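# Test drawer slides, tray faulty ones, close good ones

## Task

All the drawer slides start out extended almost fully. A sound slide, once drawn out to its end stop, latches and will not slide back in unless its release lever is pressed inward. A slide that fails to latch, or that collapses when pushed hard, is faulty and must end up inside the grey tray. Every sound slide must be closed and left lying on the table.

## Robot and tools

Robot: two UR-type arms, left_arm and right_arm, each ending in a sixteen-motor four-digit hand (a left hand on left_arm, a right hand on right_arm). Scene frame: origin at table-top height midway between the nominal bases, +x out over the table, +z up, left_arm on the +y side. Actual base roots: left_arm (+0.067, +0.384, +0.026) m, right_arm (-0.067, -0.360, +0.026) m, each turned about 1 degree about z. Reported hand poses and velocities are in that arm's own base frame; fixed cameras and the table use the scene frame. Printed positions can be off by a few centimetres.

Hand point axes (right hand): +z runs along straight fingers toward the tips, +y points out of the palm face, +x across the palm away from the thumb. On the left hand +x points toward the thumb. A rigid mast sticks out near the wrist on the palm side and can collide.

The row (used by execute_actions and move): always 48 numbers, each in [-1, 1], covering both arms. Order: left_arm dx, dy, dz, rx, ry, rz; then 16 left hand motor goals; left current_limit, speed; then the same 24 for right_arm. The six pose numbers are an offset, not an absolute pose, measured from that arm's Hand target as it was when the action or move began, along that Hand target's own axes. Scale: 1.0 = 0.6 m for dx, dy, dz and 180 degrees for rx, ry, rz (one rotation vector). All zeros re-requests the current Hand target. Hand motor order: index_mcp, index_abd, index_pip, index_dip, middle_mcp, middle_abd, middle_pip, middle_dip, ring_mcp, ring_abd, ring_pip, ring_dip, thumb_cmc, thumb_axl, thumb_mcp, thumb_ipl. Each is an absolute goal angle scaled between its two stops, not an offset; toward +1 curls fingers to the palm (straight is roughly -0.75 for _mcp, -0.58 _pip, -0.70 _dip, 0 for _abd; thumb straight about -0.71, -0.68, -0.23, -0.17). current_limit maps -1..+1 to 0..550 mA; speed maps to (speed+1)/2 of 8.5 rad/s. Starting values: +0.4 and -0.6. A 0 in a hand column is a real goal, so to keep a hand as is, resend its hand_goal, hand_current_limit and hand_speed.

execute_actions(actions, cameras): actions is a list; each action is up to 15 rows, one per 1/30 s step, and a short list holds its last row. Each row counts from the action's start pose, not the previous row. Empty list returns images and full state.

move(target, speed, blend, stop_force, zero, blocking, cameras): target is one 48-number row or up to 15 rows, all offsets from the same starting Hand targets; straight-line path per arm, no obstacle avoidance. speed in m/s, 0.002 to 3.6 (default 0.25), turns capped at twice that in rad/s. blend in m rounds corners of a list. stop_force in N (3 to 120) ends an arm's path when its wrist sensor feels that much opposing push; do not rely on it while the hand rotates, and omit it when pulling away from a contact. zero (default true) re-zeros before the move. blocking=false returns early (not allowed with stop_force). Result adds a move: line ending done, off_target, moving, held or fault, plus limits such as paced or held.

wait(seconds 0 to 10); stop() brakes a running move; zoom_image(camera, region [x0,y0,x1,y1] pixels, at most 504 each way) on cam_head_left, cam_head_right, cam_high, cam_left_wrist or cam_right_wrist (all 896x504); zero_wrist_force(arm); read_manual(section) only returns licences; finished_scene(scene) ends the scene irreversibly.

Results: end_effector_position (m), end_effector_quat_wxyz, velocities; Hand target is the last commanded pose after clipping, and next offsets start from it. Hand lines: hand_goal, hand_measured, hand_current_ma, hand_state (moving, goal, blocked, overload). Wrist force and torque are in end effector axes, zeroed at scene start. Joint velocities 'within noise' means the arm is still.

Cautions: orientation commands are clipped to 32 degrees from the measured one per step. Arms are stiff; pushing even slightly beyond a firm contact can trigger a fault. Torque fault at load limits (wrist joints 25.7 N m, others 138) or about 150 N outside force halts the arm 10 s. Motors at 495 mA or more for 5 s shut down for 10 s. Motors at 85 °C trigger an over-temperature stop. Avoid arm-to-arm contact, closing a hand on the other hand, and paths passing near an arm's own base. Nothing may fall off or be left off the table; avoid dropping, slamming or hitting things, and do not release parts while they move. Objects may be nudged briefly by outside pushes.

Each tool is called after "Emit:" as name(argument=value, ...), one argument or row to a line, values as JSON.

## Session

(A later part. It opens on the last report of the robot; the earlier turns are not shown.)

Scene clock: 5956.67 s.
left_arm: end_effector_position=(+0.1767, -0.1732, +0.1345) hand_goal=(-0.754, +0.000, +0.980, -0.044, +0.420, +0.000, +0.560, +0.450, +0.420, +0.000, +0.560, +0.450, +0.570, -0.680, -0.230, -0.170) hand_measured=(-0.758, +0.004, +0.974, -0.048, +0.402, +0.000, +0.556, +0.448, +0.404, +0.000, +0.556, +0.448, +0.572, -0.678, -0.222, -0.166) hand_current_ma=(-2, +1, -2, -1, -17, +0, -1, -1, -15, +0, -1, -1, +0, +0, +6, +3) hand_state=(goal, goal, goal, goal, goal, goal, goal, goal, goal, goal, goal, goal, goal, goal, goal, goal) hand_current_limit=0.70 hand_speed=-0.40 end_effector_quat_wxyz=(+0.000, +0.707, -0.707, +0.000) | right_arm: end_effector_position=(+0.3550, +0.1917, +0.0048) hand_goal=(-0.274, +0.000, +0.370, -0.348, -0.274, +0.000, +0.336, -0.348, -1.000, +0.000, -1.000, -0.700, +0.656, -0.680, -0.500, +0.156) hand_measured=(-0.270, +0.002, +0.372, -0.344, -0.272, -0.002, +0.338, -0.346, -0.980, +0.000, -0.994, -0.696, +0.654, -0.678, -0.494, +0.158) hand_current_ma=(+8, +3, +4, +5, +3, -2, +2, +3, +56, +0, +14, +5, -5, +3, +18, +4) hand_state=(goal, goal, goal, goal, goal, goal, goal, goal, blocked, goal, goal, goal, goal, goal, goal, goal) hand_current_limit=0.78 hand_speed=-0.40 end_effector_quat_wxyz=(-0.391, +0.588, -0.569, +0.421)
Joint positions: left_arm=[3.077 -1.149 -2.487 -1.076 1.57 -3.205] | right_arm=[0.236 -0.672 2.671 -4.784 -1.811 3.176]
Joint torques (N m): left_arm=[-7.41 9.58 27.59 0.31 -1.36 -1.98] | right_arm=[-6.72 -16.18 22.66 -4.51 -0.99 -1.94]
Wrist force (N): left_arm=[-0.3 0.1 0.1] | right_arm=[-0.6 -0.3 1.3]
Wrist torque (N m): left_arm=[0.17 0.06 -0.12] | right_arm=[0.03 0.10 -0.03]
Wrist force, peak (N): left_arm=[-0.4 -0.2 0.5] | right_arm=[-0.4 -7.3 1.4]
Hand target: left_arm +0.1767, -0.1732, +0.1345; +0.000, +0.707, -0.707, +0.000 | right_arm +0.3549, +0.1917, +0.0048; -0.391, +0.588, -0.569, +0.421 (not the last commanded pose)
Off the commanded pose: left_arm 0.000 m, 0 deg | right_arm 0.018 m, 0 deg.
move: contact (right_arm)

Emit:
move(
  target=[0,0,0,0,0,0,-0.753,0,0.98,-0.043,0.42,0,0.56,0.45,0.42,0,0.56,0.45,0.571,-0.68,-0.23,-0.17,0.7,-0.4,0.0078,-0.1408,-0.0512,0,0,0,-0.274,0,0.3708,-0.3478,-0.274,0,0.3358,-0.3478,-1,0,-1,-0.7,0.657,-0.68,-0.264,0.227,0.78,-0.4],
  speed=0.2,
  cameras=["cam_head_left", "cam_head_right"],
)

Emit:
zoom_image(
  camera="cam_head_right",
  region=[450, 210, 550, 280],
)

Scene clock: 6040.70 s.
left_arm: end_effector_position=(+0.1767, -0.1732, +0.1345) hand_goal=(-0.754, +0.000, +0.980, -0.044, +0.420, +0.000, +0.560, +0.450, +0.420, +0.000, +0.560, +0.450, +0.570, -0.680, -0.230, -0.170) hand_measured=(-0.758, +0.004, +0.974, -0.048, +0.402, +0.000, +0.556, +0.448, +0.404, +0.000, +0.556, +0.448, +0.572, -0.678, -0.222, -0.166) hand_current_ma=(-2, +1, -2, -1, -17, +0, -1, -1, -15, +0, -1, -1, +0, +0, +6, +3) hand_state=(goal, goal, goal, goal, goal, goal, goal, goal, goal, goal, goal, goal, goal, goal, goal, goal) hand_current_limit=0.70 hand_speed=-0.40 end_effector_quat_wxyz=(+0.000, +0.707, -0.707, +0.000) | right_arm: end_effector_position=(+0.3548, +0.1916, +0.0949) hand_goal=(-0.274, +0.000, +0.370, -0.348, -0.274, +0.000, +0.336, -0.348, -1.000, +0.000, -1.000, -0.700, +0.656, -0.680, -0.264, +0.226) hand_measured=(-0.270, +0.002, +0.372, -0.346, -0.272, -0.002, +0.338, -0.346, -0.980, +0.000, -0.994, -0.696, +0.654, -0.678, -0.266, +0.224) hand_current_ma=(+8, +3, +2, +3, +4, -2, +2, +3, +55, +0, +14, +5, -5, +3, -2, -5) hand_state=(goal, goal, goal, goal, goal, goal, goal, goal, goal, goal, goal, goal, goal, goal, goal, goal) hand_current_limit=0.78 hand_speed=-0.40 end_effector_quat_wxyz=(-0.391, +0.588, -0.569, +0.421) end_effector_velocity=(-0.001, +0.000, -0.001) end_effector_angular_velocity=(-0.003, +0.005, +0.002)
Joint positions: left_arm=[3.077 -1.149 -2.487 -1.076 1.57 -3.205] | right_arm=[0.235 -1.162 2.731 -4.354 -1.811 3.176]
Joint velocities: left_arm=[within noise] | right_arm=[0.001 -0.002 0 0.006 0.001 -0.002]
Joint torques (N m): left_arm=[-6.52 11.33 26.94 0.26 -1.32 -1.88] | right_arm=[11.69 -34.18 -1.81 0.27 1.34 1.48]
Wrist force (N): left_arm=[-0.3 0.2 0.5] | right_arm=[-0.7 0.1 1.0]
Wrist torque (N m): left_arm=[0.16 0.05 -0.12] | right_arm=[0.02 0.13 -0.04]
Wrist force, peak (N): left_arm=[-0.4 0.2 0.8] | right_arm=[-0.7 2.3 2.0]
Hand target: left_arm +0.1767, -0.1732, +0.1345; +0.000, +0.707, -0.707, +0.000 | right_arm +0.3547, +0.1916, +0.0949; -0.391, +0.588, -0.569, +0.421
Off the commanded pose: left_arm 0.000 m, 0 deg | right_arm 0.000 m, 0 deg.
move: done
Images, in order (width x height): cam_head_left 896x504, cam_head_right 896x504.

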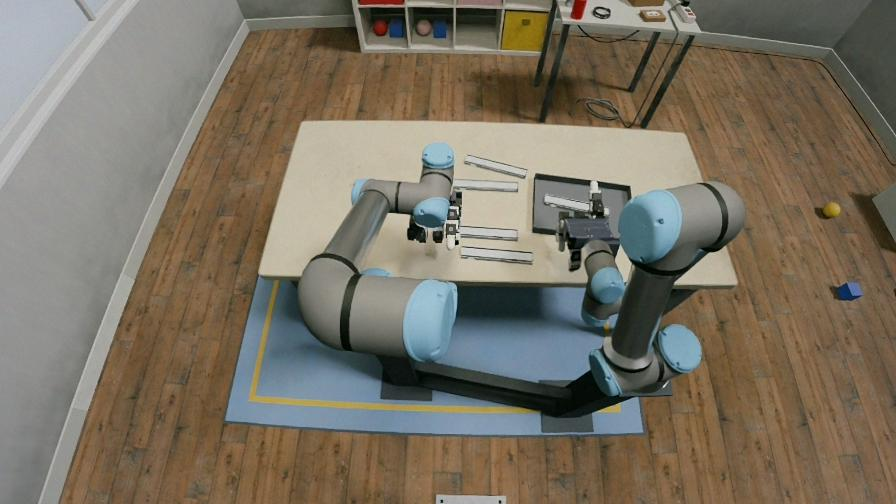

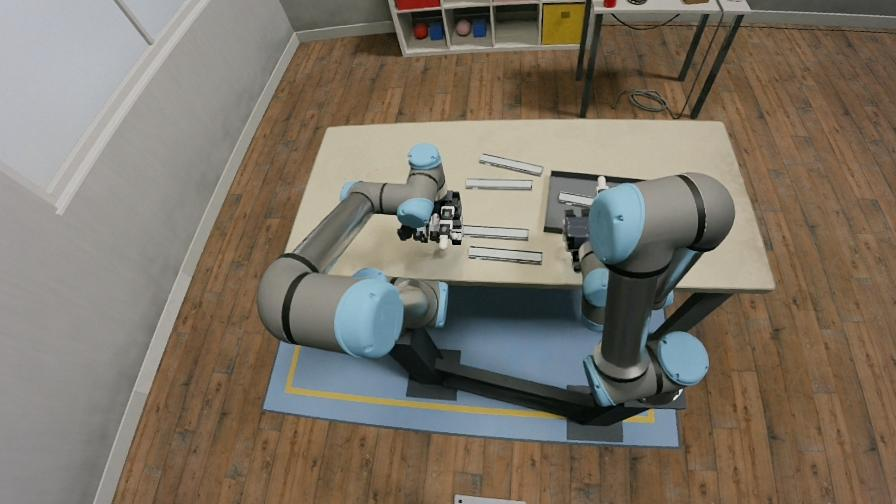

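Scaled by 5.040 from the camera's 896x504 image, which has a finer 1280x720 frame.

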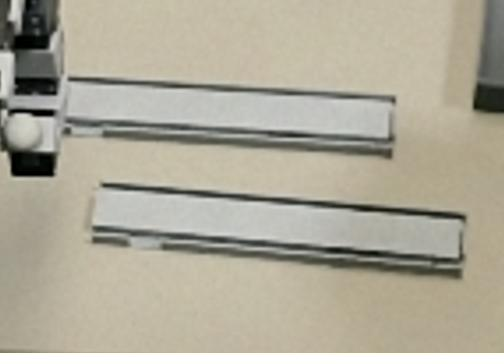

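Emit:
move(
  target=[
    [0.1637,-0.1435,0.0075,0,0,0,-0.753,0,0.98,-0.043,0.42,0,0.56,0.45,0.42,0,0.56,0.45,0.571,-0.68,-0.23,-0.17,0.7,-0.4,-0.2414,-0.0433,0.0821,-0.0015,0.0276,0.0101,-0.274,0,0.3708,-0.3478,-0.274,0,0.3358,-0.3478,-1,0,-1,-0.7,0.657,-0.68,-0.264,0.227,0.78,-0.4],
    [0.1637,-0.1435,0.0075,0.3889,-0.0145,0.0102,-0.274,0,0.3708,-0.3478,-0.274,0,0.3358,-0.3478,-1,0,-1,-0.7,0.657,-0.68,-0.264,0.227,0.78,-0.4,-0.2471,0.0583,0.1191,-0.0015,0.0276,0.0101,-0.274,0,0.3708,-0.3478,-0.274,0,0.3358,-0.3478,-1,0,-1,-0.7,0.657,-0.68,-0.264,0.227,0.78,-0.4],
  ],
  speed=[0.25, 0.3],
  blend=[0.01, 0],
)

Scene clock: 6072.33 s.
left_arm: end_effector_position=(+0.2628, -0.2715, +0.1301) hand_goal=(-0.274, +0.000, +0.370, -0.348, -0.274, +0.000, +0.336, -0.348, -1.000, +0.000, -1.000, -0.700, +0.656, -0.680, -0.264, +0.226) hand_measured=(-0.272, +0.004, +0.372, -0.346, -0.264, +0.000, +0.336, -0.346, -0.980, +0.000, -0.992, -0.696, +0.652, -0.678, -0.260, +0.224) hand_current_ma=(+0, +1, +0, +1, +7, +0, +0, +1, +20, +0, +3, +1, -1, +0, +2, -1) hand_state=(goal, goal, goal, goal, goal, goal, goal, goal, goal, goal, goal, goal, goal, goal, goal, goal) hand_current_limit=0.78 hand_speed=-0.40 end_effector_quat_wxyz=(-0.421, +0.568, -0.590, +0.391) | right_arm: end_effector_position=(+0.4103, +0.3367, +0.0302) hand_goal=(-0.274, +0.000, +0.370, -0.348, -0.274, +0.000, +0.336, -0.348, -1.000, +0.000, -1.000, -0.700, +0.656, -0.680, -0.264, +0.226) hand_measured=(-0.270, +0.002, +0.372, -0.346, -0.272, -0.002, +0.338, -0.346, -0.980, +0.000, -0.994, -0.696, +0.654, -0.678, -0.264, +0.224) hand_current_ma=(+8, +3, +2, +3, +4, -2, +2, +3, +55, +0, +14, +5, -3, +3, -1, -5) hand_state=(goal, goal, goal, goal, goal, goal, goal, goal, goal, goal, goal, goal, goal, goal, goal, goal) hand_current_limit=0.78 hand_speed=-0.40 end_effector_quat_wxyz=(-0.371, +0.562, -0.595, +0.439)
Joint positions: left_arm=[2.379 -1.771 -2.677 0.834 2.294 -3.412] | right_arm=[0.656 -0.868 2.274 -4.083 -2.283 3.405]
Joint torques (N m): left_arm=[-6.69 10.33 15.29 3.55 2.34 2.22] | right_arm=[-3.74 -50.24 10.66 0.01 0.36 -2.27]
Wrist force (N): left_arm=[0.4 0.2 0.9] | right_arm=[-0.4 0.4 1.3]
Wrist torque (N m): left_arm=[0.15 0.03 0.28] | right_arm=[0.05 0.06 0.07]
Wrist force, peak (N): left_arm=[1.1 -1.9 0.7] | right_arm=[-2.9 -0.3 1.5]
Hand target: left_arm +0.2628, -0.2715, +0.1301; -0.421, +0.568, -0.590, +0.391 | right_arm +0.4103, +0.3367, +0.0302; -0.371, +0.561, -0.595, +0.439
Off the commanded pose: left_arm 0.000 m, 0 deg | right_arm 0.000 m, 0 deg.
move: done

Emit:
move(
  target=[0.0322,0.1453,0.0843,0.0015,0.0276,0.0101,-0.274,0,0.3708,-0.3478,-0.274,0,0.3358,-0.3478,-1,0,-1,-0.7,0.657,-0.68,-0.264,0.227,0.78,-0.4,0,0,0,0,0,0,-0.274,0,0.3708,-0.3478,-0.274,0,0.3358,-0.3478,-1,0,-1,-0.7,0.657,-0.68,-0.264,0.227,0.78,-0.4],
  speed=0.15,
)

Emit:
move(
  target=[0.0026,0.0469,0.0171,0,0,0,-0.274,0,0.3708,-0.3478,-0.274,0,0.3358,-0.3478,-1,0,-1,-0.7,0.657,-0.68,-0.264,0.227,0.78,-0.4,-0.0026,0.0469,0.0171,0,0,0,-0.274,0,0.3708,-0.3478,-0.274,0,0.3358,-0.3478,-1,0,-1,-0.7,0.657,-0.68,-0.264,0.227,0.78,-0.4],
  speed=0.015,
  stop_force=4,
  cameras=["cam_high", "cam_head_right"],
)

Emit:
zoom_image(
  camera="cam_high",
  region=[410, 140, 550, 250],
)

Scene clock: 6084.53 s.
left_arm: end_effector_position=(+0.2806, -0.2856, +0.0300) hand_goal=(-0.274, +0.000, +0.370, -0.348, -0.274, +0.000, +0.336, -0.348, -1.000, +0.000, -1.000, -0.700, +0.656, -0.680, -0.264, +0.226) hand_measured=(-0.272, +0.004, +0.372, -0.346, -0.264, +0.000, +0.336, -0.346, -0.980, +0.000, -0.994, -0.696, +0.652, -0.678, -0.260, +0.224) hand_current_ma=(+0, +1, +0, +1, +6, +0, +0, +1, +19, +0, +3, +1, -1, +0, +2, -1) hand_state=(goal, goal, goal, goal, goal, goal, goal, goal, goal, goal, goal, goal, goal, goal, goal, goal) hand_current_limit=0.78 hand_speed=-0.40 end_effector_quat_wxyz=(+0.402, -0.540, +0.615, -0.410) | right_arm: end_effector_position=(+0.4103, +0.3367, +0.0302) hand_goal=(-0.274, +0.000, +0.370, -0.348, -0.274, +0.000, +0.336, -0.348, -1.000, +0.000, -1.000, -0.700, +0.656, -0.680, -0.264, +0.226) hand_measured=(-0.270, +0.002, +0.372, -0.346, -0.272, -0.002, +0.338, -0.346, -0.980, +0.000, -0.994, -0.696, +0.654, -0.678, -0.264, +0.224) hand_current_ma=(+8, +3, +2, +3, +4, -2, +2, +3, +55, +0, +14, +5, -3, +3, -1, -5) hand_state=(goal, goal, goal, goal, goal, goal, goal, goal, goal, goal, goal, goal, goal, goal, goal, goal) hand_current_limit=0.78 hand_speed=-0.40 end_effector_quat_wxyz=(-0.371, +0.561, -0.595, +0.439)
Joint positions: left_arm=[2.445 -2.295 -2.638 1.371 2.151 -3.326] | right_arm=[0.656 -0.868 2.274 -4.083 -2.283 3.405]
Joint torques (N m): left_arm=[-6.23 21.43 -4.78 4.2 0.67 -1.98] | right_arm=[-11.52 -48.71 9.49 -0.62 0.52 -2.22]
Wrist force (N): left_arm=[0.7 -0.2 1.0] | right_arm=[-0.3 0.2 1.4]
Wrist torque (N m): left_arm=[0.08 0.01 0.32] | right_arm=[0.02 0.05 0.07]
Wrist force, peak (N): left_arm=[0.5 1.5 1.8] | right_arm=[-0.5 0.5 1.4]
Hand target: left_arm +0.2806, -0.2857, +0.0300; +0.402, -0.540, +0.615, -0.410 | right_arm +0.4103, +0.3367, +0.0302; -0.371, +0.561, -0.595, +0.439
Off the commanded pose: left_arm 0.000 m, 0 deg | right_arm 0.000 m, 0 deg.
move: done

Scene clock: 6087.13 s.
left_arm: end_effector_position=(+0.2806, -0.2857, +0.0054) hand_goal=(-0.274, +0.000, +0.370, -0.348, -0.274, +0.000, +0.336, -0.348, -1.000, +0.000, -1.000, -0.700, +0.656, -0.680, -0.264, +0.226) hand_measured=(-0.274, +0.002, +0.374, -0.346, -0.264, +0.000, +0.336, -0.346, -0.980, +0.000, -0.994, -0.696, +0.652, -0.678, -0.260, +0.224) hand_current_ma=(+0, +0, +1, +1, +6, +0, +0, +1, +18, +0, +3, +1, -1, +0, +2, -1) hand_state=(goal, goal, goal, goal, goal, goal, goal, goal, goal, goal, goal, goal, goal, goal, goal, goal) hand_current_limit=0.78 hand_speed=-0.40 end_effector_quat_wxyz=(+0.402, -0.540, +0.615, -0.410) | right_arm: end_effector_position=(+0.4104, +0.3367, +0.0062) hand_goal=(-0.274, +0.000, +0.370, -0.348, -0.274, +0.000, +0.336, -0.348, -1.000, +0.000, -1.000, -0.700, +0.656, -0.680, -0.264, +0.226) hand_measured=(-0.274, +0.000, +0.376, -0.346, -0.272, -0.002, +0.338, -0.346, -0.980, +0.000, -0.994, -0.696, +0.654, -0.678, -0.264, +0.224) hand_current_ma=(+0, +0, +11, +3, +4, -2, +2, +3, +55, +0, +14, +5, -3, +3, -1, -5) hand_state=(goal, goal, goal, goal, goal, goal, goal, goal, goal, goal, goal, goal, goal, goal, goal, goal) hand_current_limit=0.78 hand_speed=-0.40 end_effector_quat_wxyz=(-0.371, +0.561, -0.595, +0.439)
Joint positions: left_arm=[2.445 -2.408 -2.615 1.462 2.15 -3.326] | right_arm=[0.656 -0.795 2.26 -4.142 -2.283 3.404]
Joint torques (N m): left_arm=[3.06 22.61 -11.87 3.69 -0.74 1.93] | right_arm=[-10.44 -51.16 11.44 -3.77 0.98 -1.53]
Wrist force (N): left_arm=[0.5 -1.4 -0.1] | right_arm=[-0.3 -1.6 0.5]
Wrist torque (N m): left_arm=[0.17 0.01 0.28] | right_arm=[0.03 0.03 0.11]
Wrist force, peak (N): left_arm=[-0.8 -8.1 -3.4] | right_arm=[0.9 -7.8 -3.2]
Hand target: left_arm +0.2806, -0.2857, +0.0054; +0.402, -0.540, +0.615, -0.410 (not the last commanded pose) | right_arm +0.4104, +0.3367, +0.0062; -0.371, +0.561, -0.595, +0.439 (not the last commanded pose)
Off the commanded pose: left_arm 0.005 m, 0 deg | right_arm 0.006 m, 0 deg.
move: contact (left_arm, right_arm)
Images, in order (width x height): cam_head_right 896x504, cam_high 896x504.

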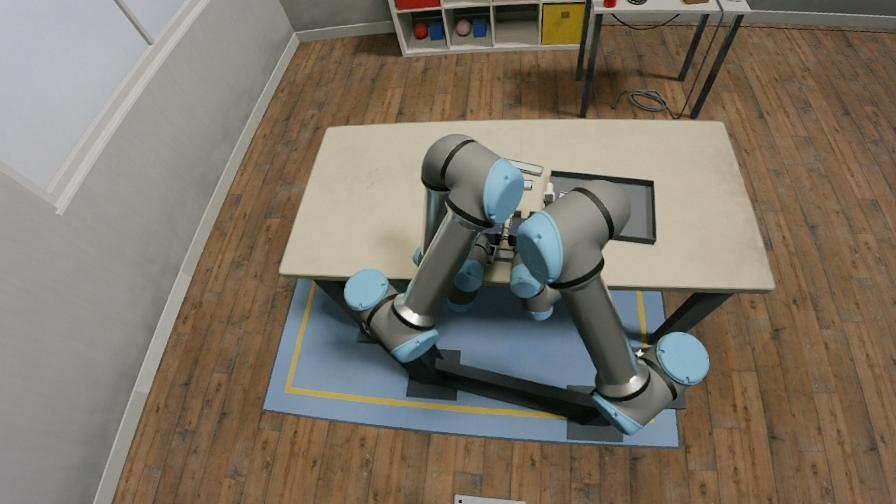

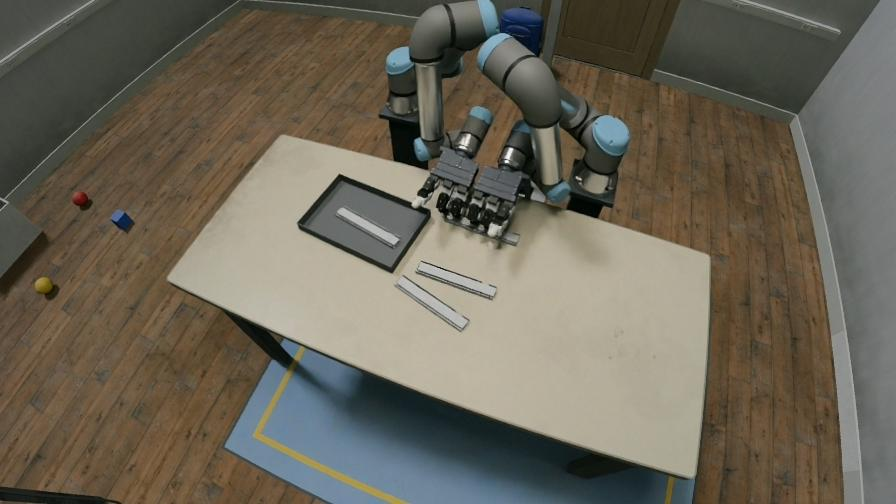

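Scaled by 3.600 from the camera's 896x504 image, which has a finer 1280x720 frame.

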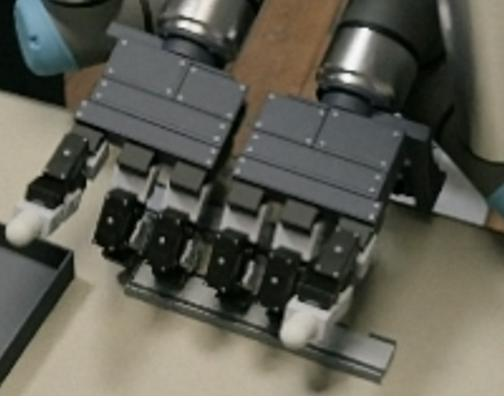

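Emit:
move(
  target=[
    [0.0034,0.0123,-0.0344,0,0,0,-0.274,0,0.3708,-0.3478,-0.274,0,0.3358,-0.3478,-1,0,-1,-0.7,0.657,-0.68,-0.264,0.227,0.78,-0.4,0.0034,0.0127,-0.0343,0,0,0,-0.274,0,0.3708,-0.3478,-0.274,0,0.3358,-0.3478,-1,0,-1,-0.7,0.657,-0.68,-0.264,0.227,0.78,-0.4],
    [0.003,0.0109,-0.0305,0,0,0,-0.274,0,0.3708,-0.3478,-0.274,0,0.3358,-0.3478,-1,0,-1,-0.7,0.657,-0.68,-0.264,0.227,0.78,-0.4,0.003,0.0112,-0.0304,0,0,0,-0.274,0,0.3708,-0.3478,-0.274,0,0.3358,-0.3478,-1,0,-1,-0.7,0.657,-0.68,-0.264,0.227,0.78,-0.4],
  ],
  speed=0.04,
)

Emit:
move(
  target=[0.0004,0.0078,0.0028,0,0,0,-0.274,0,0.3708,-0.3478,-0.274,0,0.3358,-0.3478,-1,0,-1,-0.7,0.657,-0.68,-0.264,0.227,0.78,-0.4,-0.0004,0.0078,0.0028,0,0,0,-0.274,0,0.3708,-0.3478,-0.274,0,0.3358,-0.3478,-1,0,-1,-0.7,0.657,-0.68,-0.264,0.227,0.78,-0.4],
  speed=0.01,
  stop_force=4,
  cameras=["cam_high"],
)

Emit:
zoom_image(
  camera="cam_high",
  region=[410, 140, 550, 250],
)

Scene clock: 6126.83 s.
left_arm: end_effector_position=(+0.2611, -0.2857, +0.0054) hand_goal=(-0.274, +0.000, +0.370, -0.348, -0.274, +0.000, +0.336, -0.348, -1.000, +0.000, -1.000, -0.700, +0.656, -0.680, -0.264, +0.226) hand_measured=(-0.272, +0.002, +0.368, -0.346, -0.264, +0.000, +0.336, -0.346, -0.980, +0.000, -0.994, -0.696, +0.652, -0.678, -0.260, +0.224) hand_current_ma=(+0, +0, +0, +0, +6, +0, +0, +1, +18, +0, +3, +1, -1, +0, +2, -1) hand_state=(goal, goal, goal, goal, goal, goal, goal, goal, goal, goal, goal, goal, goal, goal, goal, goal) hand_current_limit=0.78 hand_speed=-0.40 end_effector_quat_wxyz=(+0.402, -0.540, +0.615, -0.410) | right_arm: end_effector_position=(+0.3910, +0.3368, +0.0063) hand_goal=(-0.274, +0.000, +0.370, -0.348, -0.274, +0.000, +0.336, -0.348, -1.000, +0.000, -1.000, -0.700, +0.656, -0.680, -0.264, +0.226) hand_measured=(-0.272, -0.002, +0.366, -0.348, -0.272, -0.002, +0.338, -0.346, -0.980, +0.000, -0.994, -0.696, +0.654, -0.678, -0.264, +0.224) hand_current_ma=(+2, -1, -5, +1, +4, -2, +2, +3, +55, +0, +14, +5, -3, +3, -1, -5) hand_state=(goal, goal, goal, goal, goal, goal, goal, goal, goal, goal, goal, goal, goal, goal, goal, goal) hand_current_limit=0.78 hand_speed=-0.40 end_effector_quat_wxyz=(-0.371, +0.561, -0.595, +0.439)
Joint positions: left_arm=[2.39 -2.418 -2.636 1.477 2.201 -3.354] | right_arm=[0.688 -0.801 2.292 -4.156 -2.312 3.424]
Joint torques (N m): left_arm=[-7.43 30.56 -10.99 1.74 2.39 -2.21] | right_arm=[12.48 -22.89 8.8 -1.8 -2.08 1.55]
Wrist force (N): left_arm=[0.5 0.0 0.8] | right_arm=[-0.4 0.2 1.2]
Wrist torque (N m): left_arm=[0.12 0.03 0.13] | right_arm=[0.02 0.06 0.06]
Wrist force, peak (N): left_arm=[0.6 -1.5 1.6] | right_arm=[-0.5 -1.8 1.1]
Hand target: left_arm +0.2611, -0.2857, +0.0054; +0.402, -0.540, +0.615, -0.410 | right_arm +0.3908, +0.3368, +0.0062; -0.371, +0.561, -0.595, +0.439
Off the commanded pose: left_arm 0.000 m, 0 deg | right_arm 0.000 m, 0 deg.
move: done

Scene clock: 6127.93 s.
left_arm: end_effector_position=(+0.2610, -0.2856, +0.0046) hand_goal=(-0.274, +0.000, +0.370, -0.348, -0.274, +0.000, +0.336, -0.348, -1.000, +0.000, -1.000, -0.700, +0.656, -0.680, -0.264, +0.226) hand_measured=(-0.274, +0.002, +0.372, -0.346, -0.264, +0.000, +0.336, -0.346, -0.980, +0.000, -0.994, -0.696, +0.654, -0.678, -0.264, +0.228) hand_current_ma=(+0, +0, +0, +1, +6, +0, +0, +1, +18, +0, +3, +1, -1, +0, +0, +1) hand_state=(goal, goal, goal, goal, goal, goal, goal, goal, goal, goal, goal, goal, goal, goal, goal, goal) hand_current_limit=0.78 hand_speed=-0.40 end_effector_quat_wxyz=(+0.402, -0.540, +0.615, -0.410) | right_arm: end_effector_position=(+0.3908, +0.3366, +0.0053) hand_goal=(-0.274, +0.000, +0.370, -0.348, -0.274, +0.000, +0.336, -0.348, -1.000, +0.000, -1.000, -0.700, +0.656, -0.680, -0.264, +0.226) hand_measured=(-0.276, -0.002, +0.372, -0.344, -0.272, -0.002, +0.338, -0.346, -0.980, +0.000, -0.994, -0.696, +0.654, -0.678, -0.266, +0.226) hand_current_ma=(-4, -1, +3, +7, +4, -2, +2, +3, +55, +0, +14, +5, -3, +3, -4, +1) hand_state=(goal, goal, goal, goal, goal, goal, goal, goal, goal, goal, goal, goal, goal, goal, goal, goal) hand_current_limit=0.78 hand_speed=-0.40 end_effector_quat_wxyz=(-0.371, +0.562, -0.595, +0.439)
Joint positions: left_arm=[2.39 -2.422 -2.635 1.479 2.201 -3.354] | right_arm=[0.688 -0.798 2.292 -4.158 -2.312 3.424]
Joint torques (N m): left_arm=[-3.2 23.29 -11.96 3.51 -0.09 2.3] | right_arm=[-0.46 -49.19 12.25 -1.63 -0.05 -2.13]
Wrist force (N): left_arm=[0.8 -0.5 1.0] | right_arm=[-0.5 -0.3 1.2]
Wrist torque (N m): left_arm=[0.10 -0.01 0.22] | right_arm=[0.04 0.05 0.09]
Wrist force, peak (N): left_arm=[0.5 -7.9 -1.3] | right_arm=[-0.8 -7.2 -0.4]
Hand target: left_arm +0.2610, -0.2856, +0.0046; +0.402, -0.540, +0.615, -0.410 (not the last commanded pose) | right_arm +0.3908, +0.3366, +0.0053; -0.371, +0.562, -0.595, +0.439 (not the last commanded pose)
Off the commanded pose: left_arm 0.004 m, 0 deg | right_arm 0.004 m, 0 deg.
move: contact (left_arm, right_arm)
Images, in order (width x height): cam_high 896x504.

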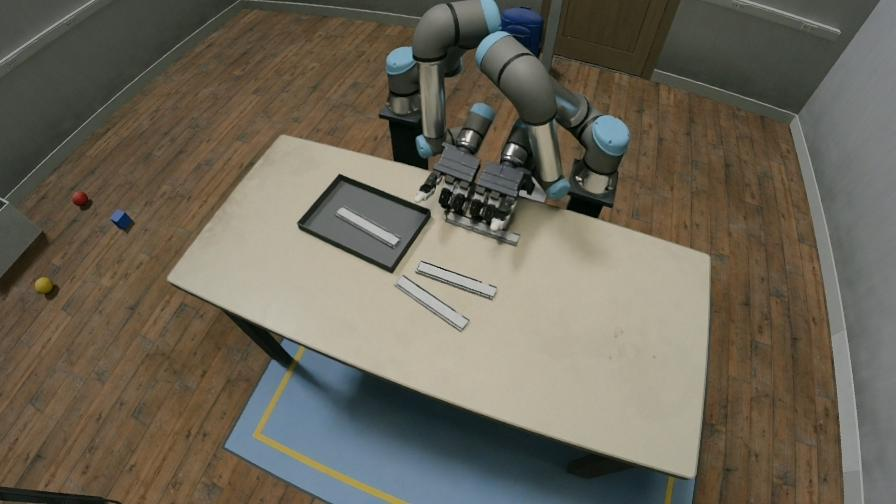

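Scaled by 3.600 from the camera's 896x504 image, which has a finer 1280x720 frame.

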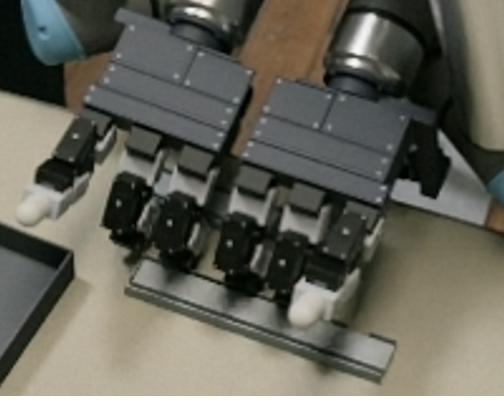

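Emit:
execute_actions(
  actions=[
    [[0,0,0,0,0,0,-0.23,0,0.345,-0.34,-0.22,0,0.305,-0.34,-1,0,-1,-0.7,0.657,-0.68,-0.264,0.227,0.78,-0.5,0,0,0,0,0,0,-0.23,0,0.345,-0.34,-0.22,0,0.305,-0.34,-1,0,-1,-0.7,0.657,-0.68,-0.264,0.227,0.78,-0.5]],
    [[0,0,0,0,0,0,-0.16,0,0.33,-0.33,-0.13,0,0.29,-0.33,-1,0,-1,-0.7,0.657,-0.68,-0.22,0.25,0.78,-0.5,0,0,0,0,0,0,-0.16,0,0.33,-0.33,-0.13,0,0.29,-0.33,-1,0,-1,-0.7,0.657,-0.68,-0.23,0.245,0.78,-0.5]],
    [[0,0,0,0,0,0,-0.1,0,0.345,-0.32,-0.08,0,0.32,-0.32,-1,0,-1,-0.7,0.657,-0.68,-0.17,0.275,0.78,-0.5,0,0,0,0,0,0,-0.12,0,0.345,-0.325,-0.1,0,0.315,-0.325,-1,0,-1,-0.7,0.657,-0.68,-0.19,0.26,0.78,-0.5]],
    [[0,0,0,0,0,0,-0.05,0,0.36,-0.305,-0.03,0,0.35,-0.295,-1,0,-1,-0.7,0.657,-0.68,-0.128,0.3,0.78,-0.5,0,0,0,0,0,0,-0.09,0,0.36,-0.32,-0.07,0,0.335,-0.315,-1,0,-1,-0.7,0.657,-0.68,-0.162,0.28,0.78,-0.5]],
  ],
)

Scene clock: 6149.83 s.
left_arm: end_effector_position=(+0.2610, -0.2856, +0.0046) hand_goal=(-0.050, +0.000, +0.360, -0.306, -0.030, +0.000, +0.350, -0.296, -1.000, +0.000, -1.000, -0.700, +0.656, -0.680, -0.128, +0.300) hand_measured=(-0.244, +0.000, +0.338, -0.310, -0.196, +0.000, +0.286, -0.324, -0.980, +0.000, -0.994, -0.696, +0.654, -0.678, -0.234, +0.238) hand_current_ma=(-490, +0, -20, -1, -490, +0, -116, -31, +18, +0, +3, +1, +0, +0, -392, -174) hand_state=(blocked, goal, blocked, goal, blocked, goal, blocked, blocked, goal, goal, goal, goal, goal, goal, blocked, blocked) hand_current_limit=0.78 hand_speed=-0.50 end_effector_quat_wxyz=(+0.402, -0.540, +0.615, -0.410) | right_arm: end_effector_position=(+0.3908, +0.3366, +0.0053) hand_goal=(-0.090, +0.000, +0.360, -0.320, -0.070, +0.000, +0.334, -0.316, -1.000, +0.000, -1.000, -0.700, +0.656, -0.680, -0.162, +0.280) hand_measured=(-0.246, -0.002, +0.340, -0.320, -0.194, -0.002, +0.286, -0.330, -0.980, +0.000, -0.994, -0.696, +0.654, -0.678, -0.240, +0.238) hand_current_ma=(-490, -1, -48, +0, -490, -1, -151, -36, +55, +0, +14, +5, -3, +2, -375, -187) hand_state=(blocked, goal, goal, goal, blocked, goal, blocked, goal, goal, goal, goal, goal, goal, goal, blocked, blocked) hand_current_limit=0.78 hand_speed=-0.50 end_effector_quat_wxyz=(-0.371, +0.562, -0.595, +0.439)
Joint positions: left_arm=[2.39 -2.422 -2.635 1.479 2.201 -3.354] | right_arm=[0.688 -0.798 2.292 -4.158 -2.312 3.424]
Joint torques (N m): left_arm=[-2.56 22.5 -12.49 -1.24 -1.3 2.44] | right_arm=[-2.03 -22.06 11.11 1.69 0.81 -1.88]
Wrist force (N): left_arm=[-0.5 -9.6 0.2] | right_arm=[0.2 -9.6 1.1]
Wrist torque (N m): left_arm=[0.39 0.12 0.00] | right_arm=[0.14 -0.02 0.19]
Wrist force, peak (N): left_arm=[-0.3 -13.5 0.1] | right_arm=[0.2 -11.7 0.8]
Hand target: left_arm +0.2610, -0.2856, +0.0046; +0.402, -0.540, +0.615, -0.410 | right_arm +0.3908, +0.3366, +0.0053; -0.371, +0.562, -0.595, +0.439
Off the commanded pose: left_arm 0.000 m, 0 deg | right_arm 0.000 m, 0 deg.

Emit:
move(
  target=[-0.0005,-0.0078,-0.0028,0,0,0,-0.05,0,0.36,-0.305,-0.03,0,0.35,-0.295,-1,0,-1,-0.7,0.657,-0.68,-0.128,0.3,0.78,-0.5,0.0005,-0.0078,-0.0028,0,0,0,-0.09,0,0.36,-0.32,-0.07,0,0.335,-0.315,-1,0,-1,-0.7,0.657,-0.68,-0.162,0.28,0.78,-0.5],
  speed=0.02,
)

Scene clock: 6162.87 s.
left_arm: end_effector_position=(+0.2610, -0.2855, +0.0095) hand_goal=(-0.050, +0.000, +0.360, -0.306, -0.030, +0.000, +0.350, -0.296, -1.000, +0.000, -1.000, -0.700, +0.656, -0.680, -0.128, +0.300) hand_measured=(-0.214, +0.000, +0.326, -0.320, -0.182, +0.000, +0.286, -0.324, -0.980, +0.000, -0.994, -0.696, +0.654, -0.678, -0.238, +0.238) hand_current_ma=(-489, +0, -41, -10, -489, +0, -116, -31, +18, +0, +3, +1, -1, +0, -414, -175) hand_state=(blocked, goal, blocked, goal, blocked, goal, blocked, blocked, goal, goal, goal, goal, goal, goal, blocked, blocked) hand_current_limit=0.78 hand_speed=-0.50 end_effector_quat_wxyz=(+0.402, -0.540, +0.615, -0.409) | right_arm: end_effector_position=(+0.3908, +0.3366, +0.0104) hand_goal=(-0.090, +0.000, +0.360, -0.320, -0.070, +0.000, +0.334, -0.316, -1.000, +0.000, -1.000, -0.700, +0.656, -0.680, -0.162, +0.280) hand_measured=(-0.210, -0.002, +0.328, -0.328, -0.184, -0.002, +0.286, -0.332, -0.980, +0.000, -0.994, -0.696, +0.654, -0.678, -0.240, +0.236) hand_current_ma=(-488, -2, -92, -19, -479, -1, -151, -40, +55, +0, +14, +5, -4, +2, -385, -195) hand_state=(blocked, goal, blocked, goal, blocked, goal, blocked, goal, goal, goal, goal, goal, goal, goal, blocked, blocked) hand_current_limit=0.78 hand_speed=-0.50 end_effector_quat_wxyz=(-0.371, +0.562, -0.595, +0.439)
Joint positions: left_arm=[2.39 -2.399 -2.641 1.462 2.201 -3.354] | right_arm=[0.688 -0.814 2.296 -4.145 -2.312 3.424]
Joint torques (N m): left_arm=[9.6 22.73 -2.87 3.83 -0.94 2.13] | right_arm=[-4.74 -24.52 5.67 -3.54 0.59 -2.18]
Wrist force (N): left_arm=[1.1 1.8 1.5] | right_arm=[-0.7 2.5 1.8]
Wrist torque (N m): left_arm=[0.21 -0.01 0.16] | right_arm=[0.19 0.06 0.11]
Wrist force, peak (N): left_arm=[-0.6 -10.1 0.1] | right_arm=[0.2 -10.5 0.8]
Hand target: left_arm +0.2610, -0.2856, +0.0095; +0.402, -0.540, +0.615, -0.410 | right_arm +0.3908, +0.3366, +0.0103; -0.371, +0.562, -0.595, +0.439
Off the commanded pose: left_arm 0.000 m, 0 deg | right_arm 0.000 m, 0 deg.
move: done

Emit:
move(
  target=[-0.0035,-0.0626,-0.0228,0,0,0,-0.05,0,0.36,-0.305,-0.03,0,0.35,-0.295,-1,0,-1,-0.7,0.657,-0.68,-0.128,0.3,0.78,-0.5,0.0035,-0.0626,-0.0228,0,0,0,-0.09,0,0.36,-0.32,-0.07,0,0.335,-0.315,-1,0,-1,-0.7,0.657,-0.68,-0.162,0.28,0.78,-0.5],
  speed=0.03,
  cameras=["cam_high"],
)

Emit:
zoom_image(
  camera="cam_high",
  region=[410, 130, 550, 240],
)

Scene clock: 6169.47 s.
left_arm: end_effector_position=(+0.2610, -0.2855, +0.0495) hand_goal=(-0.050, +0.000, +0.360, -0.306, -0.030, +0.000, +0.350, -0.296, -1.000, +0.000, -1.000, -0.700, +0.656, -0.680, -0.128, +0.300) hand_measured=(-0.214, -0.002, +0.326, -0.320, -0.182, +0.000, +0.286, -0.324, -0.980, +0.000, -0.994, -0.696, +0.652, -0.680, -0.238, +0.238) hand_current_ma=(-489, +0, -42, -10, -489, +0, -116, -31, +18, +0, +3, +1, -1, +0, -416, -176) hand_state=(blocked, goal, blocked, goal, blocked, goal, blocked, blocked, goal, goal, goal, goal, goal, goal, blocked, blocked) hand_current_limit=0.78 hand_speed=-0.50 end_effector_quat_wxyz=(+0.402, -0.540, +0.616, -0.409) | right_arm: end_effector_position=(+0.3907, +0.3365, +0.0503) hand_goal=(-0.090, +0.000, +0.360, -0.320, -0.070, +0.000, +0.334, -0.316, -1.000, +0.000, -1.000, -0.700, +0.656, -0.680, -0.162, +0.280) hand_measured=(-0.208, -0.002, +0.328, -0.330, -0.184, +0.000, +0.286, -0.332, -0.980, +0.000, -0.994, -0.696, +0.654, -0.678, -0.242, +0.236) hand_current_ma=(-489, -2, -95, -20, -475, -1, -151, -41, +55, +0, +14, +5, -4, +2, -386, -198) hand_state=(blocked, goal, blocked, goal, blocked, goal, blocked, goal, goal, goal, goal, goal, goal, goal, blocked, blocked) hand_current_limit=0.78 hand_speed=-0.50 end_effector_quat_wxyz=(-0.371, +0.562, -0.595, +0.439)
Joint positions: left_arm=[2.39 -2.203 -2.674 1.299 2.201 -3.354] | right_arm=[0.688 -0.939 2.316 -4.04 -2.312 3.424]
Joint torques (N m): left_arm=[-6.22 22.12 6.01 4.98 1.59 -0.6] | right_arm=[11.19 -21.81 -2.2 -4.98 -2.03 -0.15]
Wrist force (N): left_arm=[2.1 1.9 1.5] | right_arm=[-2.0 2.3 1.9]
Wrist torque (N m): left_arm=[0.23 -0.03 0.12] | right_arm=[0.17 0.12 0.10]
Wrist force, peak (N): left_arm=[2.0 2.1 1.8] | right_arm=[-0.2 3.1 2.1]
Hand target: left_arm +0.2610, -0.2856, +0.0496; +0.402, -0.540, +0.615, -0.410 | right_arm +0.3907, +0.3365, +0.0503; -0.371, +0.562, -0.595, +0.439
Off the commanded pose: left_arm 0.000 m, 0 deg | right_arm 0.000 m, 0 deg.
move: done
Images, in order (width x height): cam_high 896x504.

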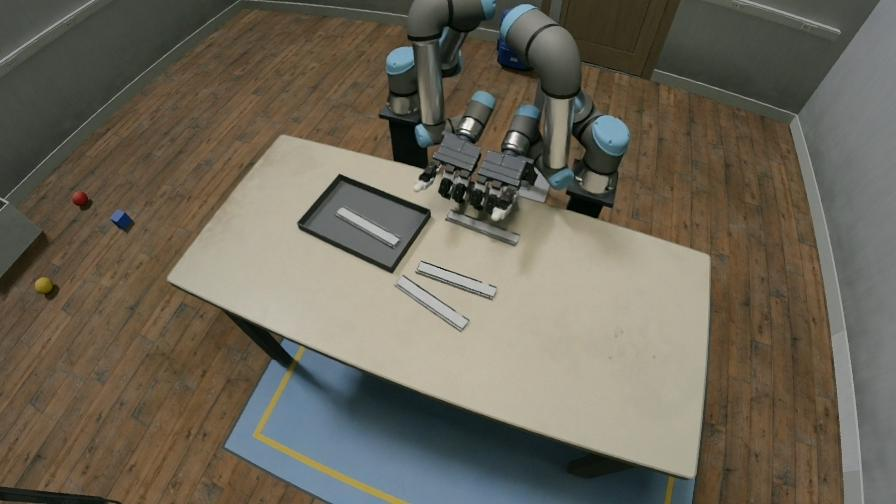

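Scaled by 3.600 from the camera's 896x504 image, which has a finer 1280x720 frame.

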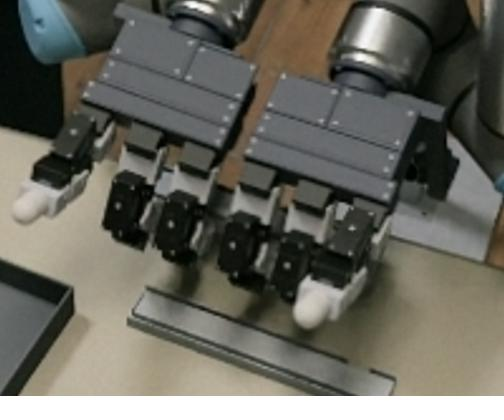

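Emit:
move(
  target=[0.1519,-0.038,0.0812,0,0,0,-0.05,0,0.36,-0.305,-0.03,0,0.35,-0.295,-1,0,-1,-0.7,0.657,-0.68,-0.128,0.3,0.78,-0.5,0.1559,-0.0205,0.0802,0,0,0,-0.09,0,0.36,-0.32,-0.07,0,0.335,-0.315,-1,0,-1,-0.7,0.657,-0.68,-0.162,0.28,0.78,-0.5],
  speed=0.06,
)

Emit:
move(
  target=[0.1519,-0.038,0.0812,0,0,0,-0.05,0,0.36,-0.305,-0.03,0,0.35,-0.295,-1,0,-1,-0.7,0.657,-0.68,-0.128,0.3,0.78,-0.5,0.1559,-0.0205,0.0802,0,0,0,-0.09,0,0.36,-0.32,-0.07,0,0.335,-0.315,-1,0,-1,-0.7,0.657,-0.68,-0.162,0.28,0.78,-0.5],
  speed=0.06,
  cameras=["cam_high", "cam_head_right", "cam_head_left"],
)

Scene clock: 6244.07 s.
left_arm: end_effector_position=(+0.3058, -0.3814, +0.0495) hand_goal=(-0.050, +0.000, +0.360, -0.306, -0.030, +0.000, +0.350, -0.296, -1.000, +0.000, -1.000, -0.700, +0.656, -0.680, -0.128, +0.300) hand_measured=(-0.210, -0.004, +0.324, -0.322, -0.180, -0.002, +0.286, -0.324, -0.980, +0.000, -0.994, -0.696, +0.652, -0.680, -0.240, +0.238) hand_current_ma=(-489, -1, -44, -12, -489, +0, -116, -31, +18, +0, +3, +1, -1, +0, -422, -179) hand_state=(blocked, goal, blocked, goal, blocked, goal, blocked, blocked, goal, goal, goal, goal, goal, goal, blocked, blocked) hand_current_limit=0.78 hand_speed=-0.50 end_effector_quat_wxyz=(+0.402, -0.540, +0.615, -0.410) | right_arm: end_effector_position=(+0.4311, +0.2386, +0.0502) hand_goal=(-0.090, +0.000, +0.360, -0.320, -0.070, +0.000, +0.334, -0.316, -1.000, +0.000, -1.000, -0.700, +0.656, -0.680, -0.162, +0.280) hand_measured=(-0.208, -0.002, +0.326, -0.330, -0.182, -0.002, +0.286, -0.332, -0.980, +0.000, -0.994, -0.696, +0.652, -0.680, -0.242, +0.236) hand_current_ma=(-489, -4, -97, -22, -469, -2, -151, -41, +55, +0, +14, +5, -6, +2, -391, -199) hand_state=(blocked, goal, blocked, goal, blocked, goal, blocked, goal, goal, goal, goal, goal, goal, goal, blocked, blocked) hand_current_limit=0.78 hand_speed=-0.50 end_effector_quat_wxyz=(-0.371, +0.562, -0.595, +0.439)
Joint positions: left_arm=[2.273 -2.189 -2.388 0.957 2.306 -3.421] | right_arm=[0.382 -0.949 2.442 -4.245 -2.034 3.269]
Joint torques (N m): left_arm=[9.85 40.43 5.02 3.9 -0.87 2.76] | right_arm=[1.38 -37.6 -19.17 -0.2 -0.4 2.22]
Wrist force (N): left_arm=[2.0 1.9 1.9] | right_arm=[-1.8 2.3 1.8]
Wrist torque (N m): left_arm=[0.20 0.00 0.24] | right_arm=[0.16 0.09 0.09]
Wrist force, peak (N): left_arm=[3.3 1.8 2.1] | right_arm=[-2.3 2.3 1.9]
Hand target: left_arm +0.3059, -0.3814, +0.0496; +0.402, -0.540, +0.615, -0.410 | right_arm +0.4311, +0.2386, +0.0503; -0.371, +0.562, -0.595, +0.439
Off the commanded pose: left_arm 0.000 m, 0 deg | right_arm 0.000 m, 0 deg.
move: done

Scene clock: 6246.23 s.
left_arm: end_effector_position=(+0.3507, -0.4773, +0.0495) hand_goal=(-0.050, +0.000, +0.360, -0.306, -0.030, +0.000, +0.350, -0.296, -1.000, +0.000, -1.000, -0.700, +0.656, -0.680, -0.128, +0.300) hand_measured=(-0.210, -0.006, +0.324, -0.322, -0.180, -0.002, +0.286, -0.324, -0.980, +0.000, -0.994, -0.696, +0.652, -0.680, -0.240, +0.236) hand_current_ma=(-489, -2, -45, -12, -490, -1, -116, -31, +18, +0, +3, +1, -2, +0, -425, -182) hand_state=(blocked, goal, blocked, goal, blocked, goal, blocked, blocked, goal, goal, goal, goal, goal, goal, blocked, blocked) hand_current_limit=0.78 hand_speed=-0.50 end_effector_quat_wxyz=(+0.402, -0.540, +0.615, -0.410) | right_arm: end_effector_position=(+0.4715, +0.1407, +0.0502) hand_goal=(-0.090, +0.000, +0.360, -0.320, -0.070, +0.000, +0.334, -0.316, -1.000, +0.000, -1.000, -0.700, +0.656, -0.680, -0.162, +0.280) hand_measured=(-0.206, -0.004, +0.326, -0.330, -0.182, -0.002, +0.286, -0.332, -0.980, +0.000, -0.994, -0.696, +0.652, -0.680, -0.242, +0.236) hand_current_ma=(-488, -5, -100, -23, -465, -3, -151, -41, +55, +0, +14, +5, -7, +1, -394, -199) hand_state=(blocked, goal, blocked, goal, blocked, goal, blocked, goal, goal, goal, goal, goal, goal, goal, blocked, blocked) hand_current_limit=0.78 hand_speed=-0.50 end_effector_quat_wxyz=(-0.371, +0.562, -0.595, +0.439)
Joint positions: left_arm=[2.212 -2.264 -2.093 0.71 2.36 -3.461] | right_arm=[0.036 -0.948 2.501 -4.345 -1.711 3.138]
Joint torques (N m): left_arm=[10.66 47.95 9.37 4.42 -1.04 2.27] | right_arm=[0.55 -18.65 0.35 -0.54 0.02 2.38]
Wrist force (N): left_arm=[2.4 2.2 1.6] | right_arm=[-2.2 2.3 1.7]
Wrist torque (N m): left_arm=[0.27 0.00 0.22] | right_arm=[0.17 0.11 0.11]
Wrist force, peak (N): left_arm=[3.6 1.5 1.8] | right_arm=[-2.3 2.1 2.1]
Hand target: left_arm +0.3507, -0.4773, +0.0496; +0.402, -0.540, +0.615, -0.410 | right_arm +0.4716, +0.1408, +0.0502; -0.371, +0.562, -0.595, +0.439
Off the commanded pose: left_arm 0.000 m, 0 deg | right_arm 0.000 m, 0 deg.
move: done
Images, in order (width x height): cam_head_left 896x504, cam_head_right 896x504, cam_high 896x504.

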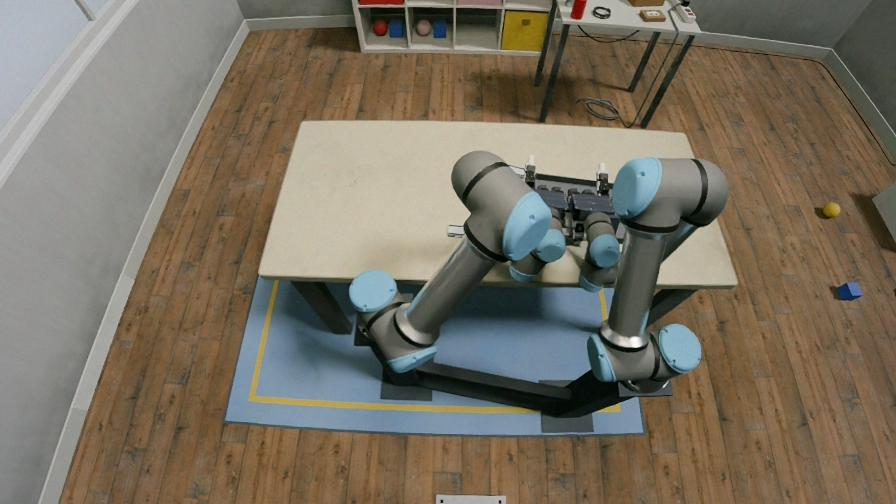

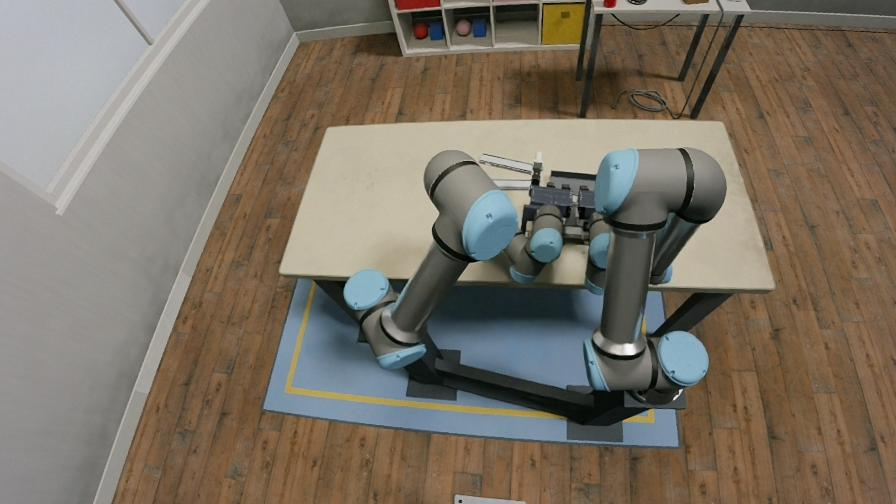

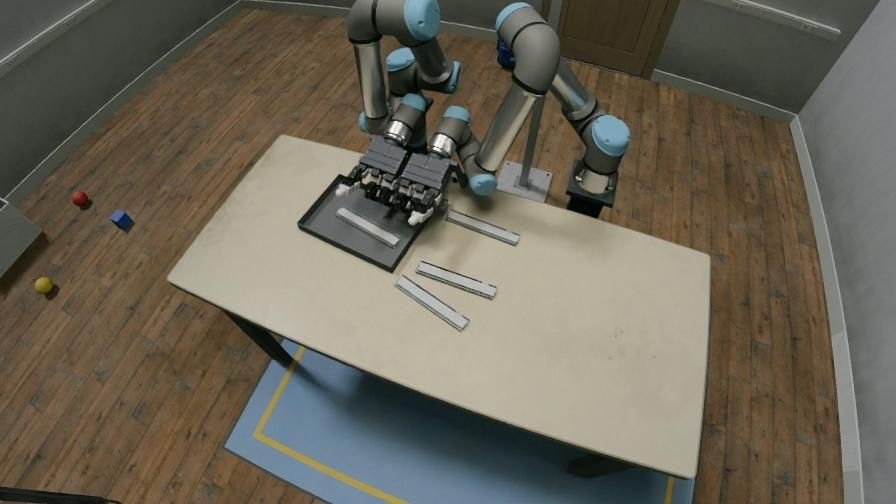

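Emit:
move(
  target=[0.1519,-0.038,0.0812,0,0,0,-0.05,0,0.36,-0.305,-0.03,0,0.35,-0.295,-1,0,-1,-0.7,0.657,-0.68,-0.128,0.3,0.78,-0.5,0.1559,-0.0205,0.0802,0,0,0,-0.09,0,0.36,-0.32,-0.07,0,0.335,-0.315,-1,0,-1,-0.7,0.657,-0.68,-0.162,0.28,0.78,-0.5],
  speed=0.06,
  cameras=["cam_high", "cam_head_right", "cam_head_left"],
)

Emit:
zoom_image(
  camera="cam_high",
  region=[290, 130, 450, 280],
)

Emit:
zoom_image(
  camera="cam_head_left",
  region=[510, 150, 650, 260],
)

Emit:
zoom_image(
  camera="cam_head_right",
  region=[520, 150, 680, 260],
)

Scene clock: 6254.20 s.
left_arm: end_effector_position=(+0.3955, -0.5731, +0.0495) hand_goal=(-0.050, +0.000, +0.360, -0.306, -0.030, +0.000, +0.350, -0.296, -1.000, +0.000, -1.000, -0.700, +0.656, -0.680, -0.128, +0.300) hand_measured=(-0.208, -0.008, +0.324, -0.322, -0.178, -0.002, +0.286, -0.324, -0.980, +0.000, -0.994, -0.696, +0.650, -0.680, -0.240, +0.236) hand_current_ma=(-489, -3, -47, -13, -487, -1, -116, -31, +18, +0, +3, +1, -2, +0, -429, -183) hand_state=(blocked, goal, blocked, goal, blocked, goal, blocked, blocked, goal, goal, goal, goal, goal, goal, blocked, blocked) hand_current_limit=0.78 hand_speed=-0.50 end_effector_quat_wxyz=(+0.402, -0.540, +0.615, -0.410) | right_arm: end_effector_position=(+0.5121, +0.0428, +0.0502) hand_goal=(-0.090, +0.000, +0.360, -0.320, -0.070, +0.000, +0.334, -0.316, -1.000, +0.000, -1.000, -0.700, +0.656, -0.680, -0.162, +0.280) hand_measured=(-0.206, -0.004, +0.324, -0.332, -0.182, -0.004, +0.286, -0.332, -0.980, +0.000, -0.994, -0.696, +0.652, -0.680, -0.242, +0.236) hand_current_ma=(-482, -7, -104, -25, -463, -5, -151, -41, +55, +0, +14, +5, -9, +1, -395, -199) hand_state=(blocked, goal, blocked, goal, blocked, goal, blocked, goal, goal, goal, goal, goal, goal, goal, blocked, blocked) hand_current_limit=0.78 hand_speed=-0.50 end_effector_quat_wxyz=(-0.371, +0.562, -0.595, +0.439)
Joint positions: left_arm=[2.174 -2.381 -1.773 0.488 2.393 -3.487] | right_arm=[-0.279 -0.947 2.475 -4.319 -1.415 3.031]
Joint torques (N m): left_arm=[9.51 52.49 14.94 4.43 -0.49 0.91] | right_arm=[3.48 -21.97 11.97 -5.1 -0.58 2.3]
Wrist force (N): left_arm=[2.1 1.7 1.2] | right_arm=[-2.3 2.1 1.9]
Wrist torque (N m): left_arm=[0.25 0.02 0.21] | right_arm=[0.11 0.10 0.08]
Wrist force, peak (N): left_arm=[3.7 1.6 1.9] | right_arm=[-2.7 2.5 2.2]
Hand target: left_arm +0.3956, -0.5731, +0.0496; +0.402, -0.540, +0.615, -0.410 | right_arm +0.5120, +0.0429, +0.0502; -0.371, +0.562, -0.595, +0.439
Off the commanded pose: left_arm 0.000 m, 0 deg | right_arm 0.000 m, 0 deg.
move: done
Images, in order (width x height): cam_head_left 896x504, cam_head_right 896x504, cam_high 896x504.

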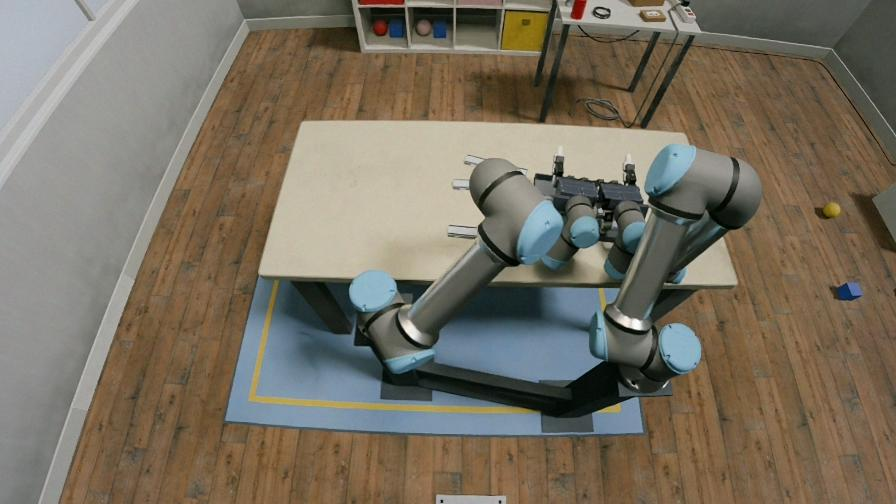

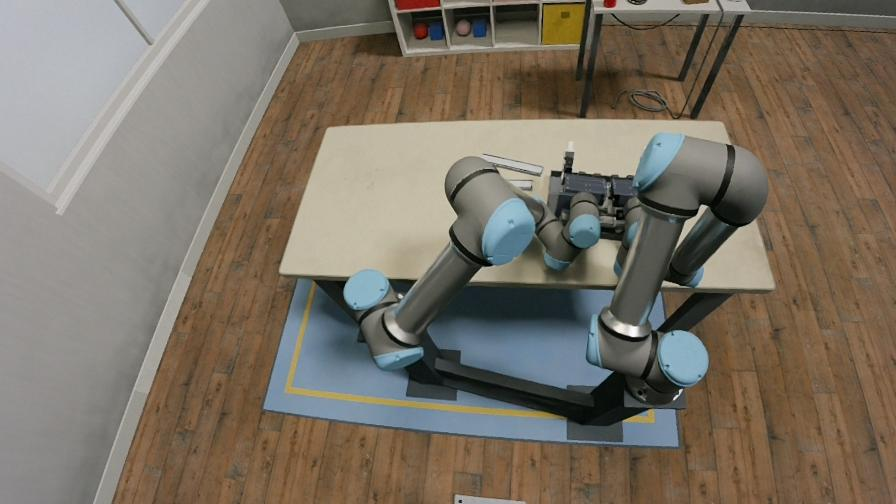

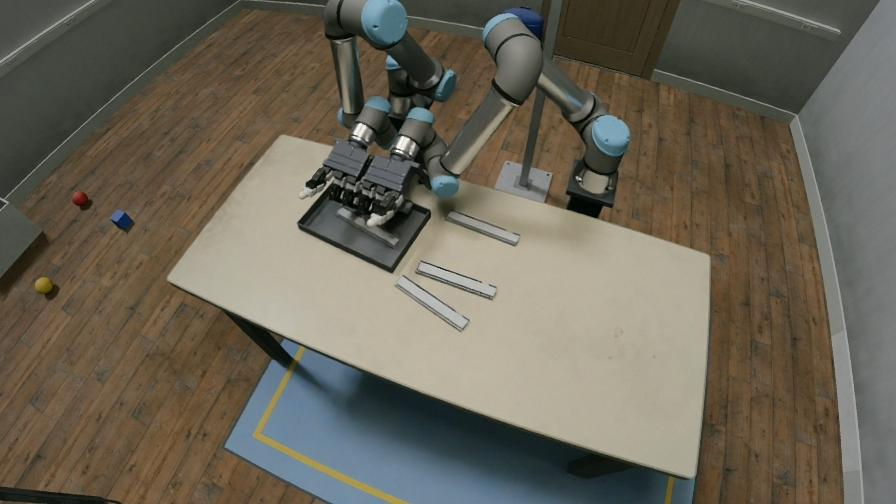

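Scaled by 3.150 from the camera's 896x504 image, which has a finer 1280x720 frame.

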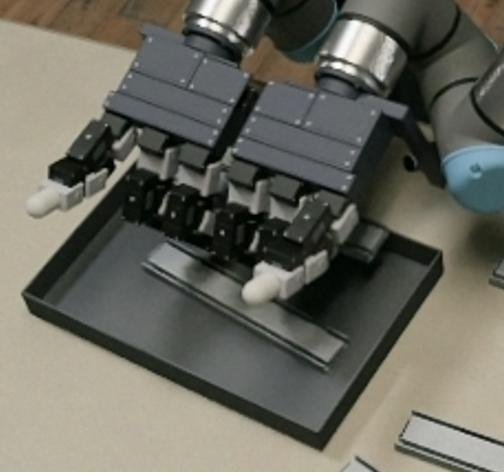

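Scaled by 3.600 from the camera's 896x504 image, which has a finer 1280x720 frame.

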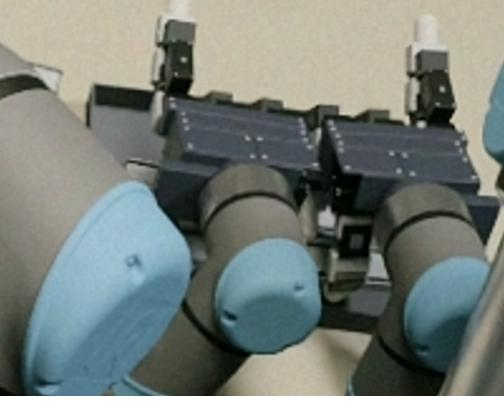

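Scaled by 3.150 from the camera's 896x504 image, which has a finer 1280x720 frame.

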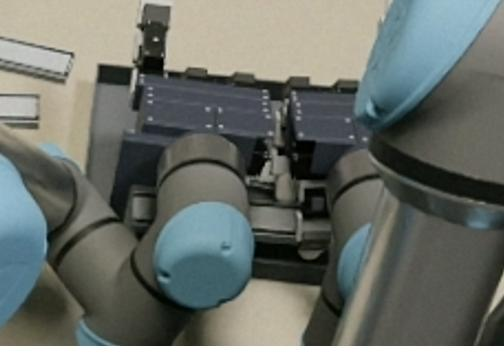

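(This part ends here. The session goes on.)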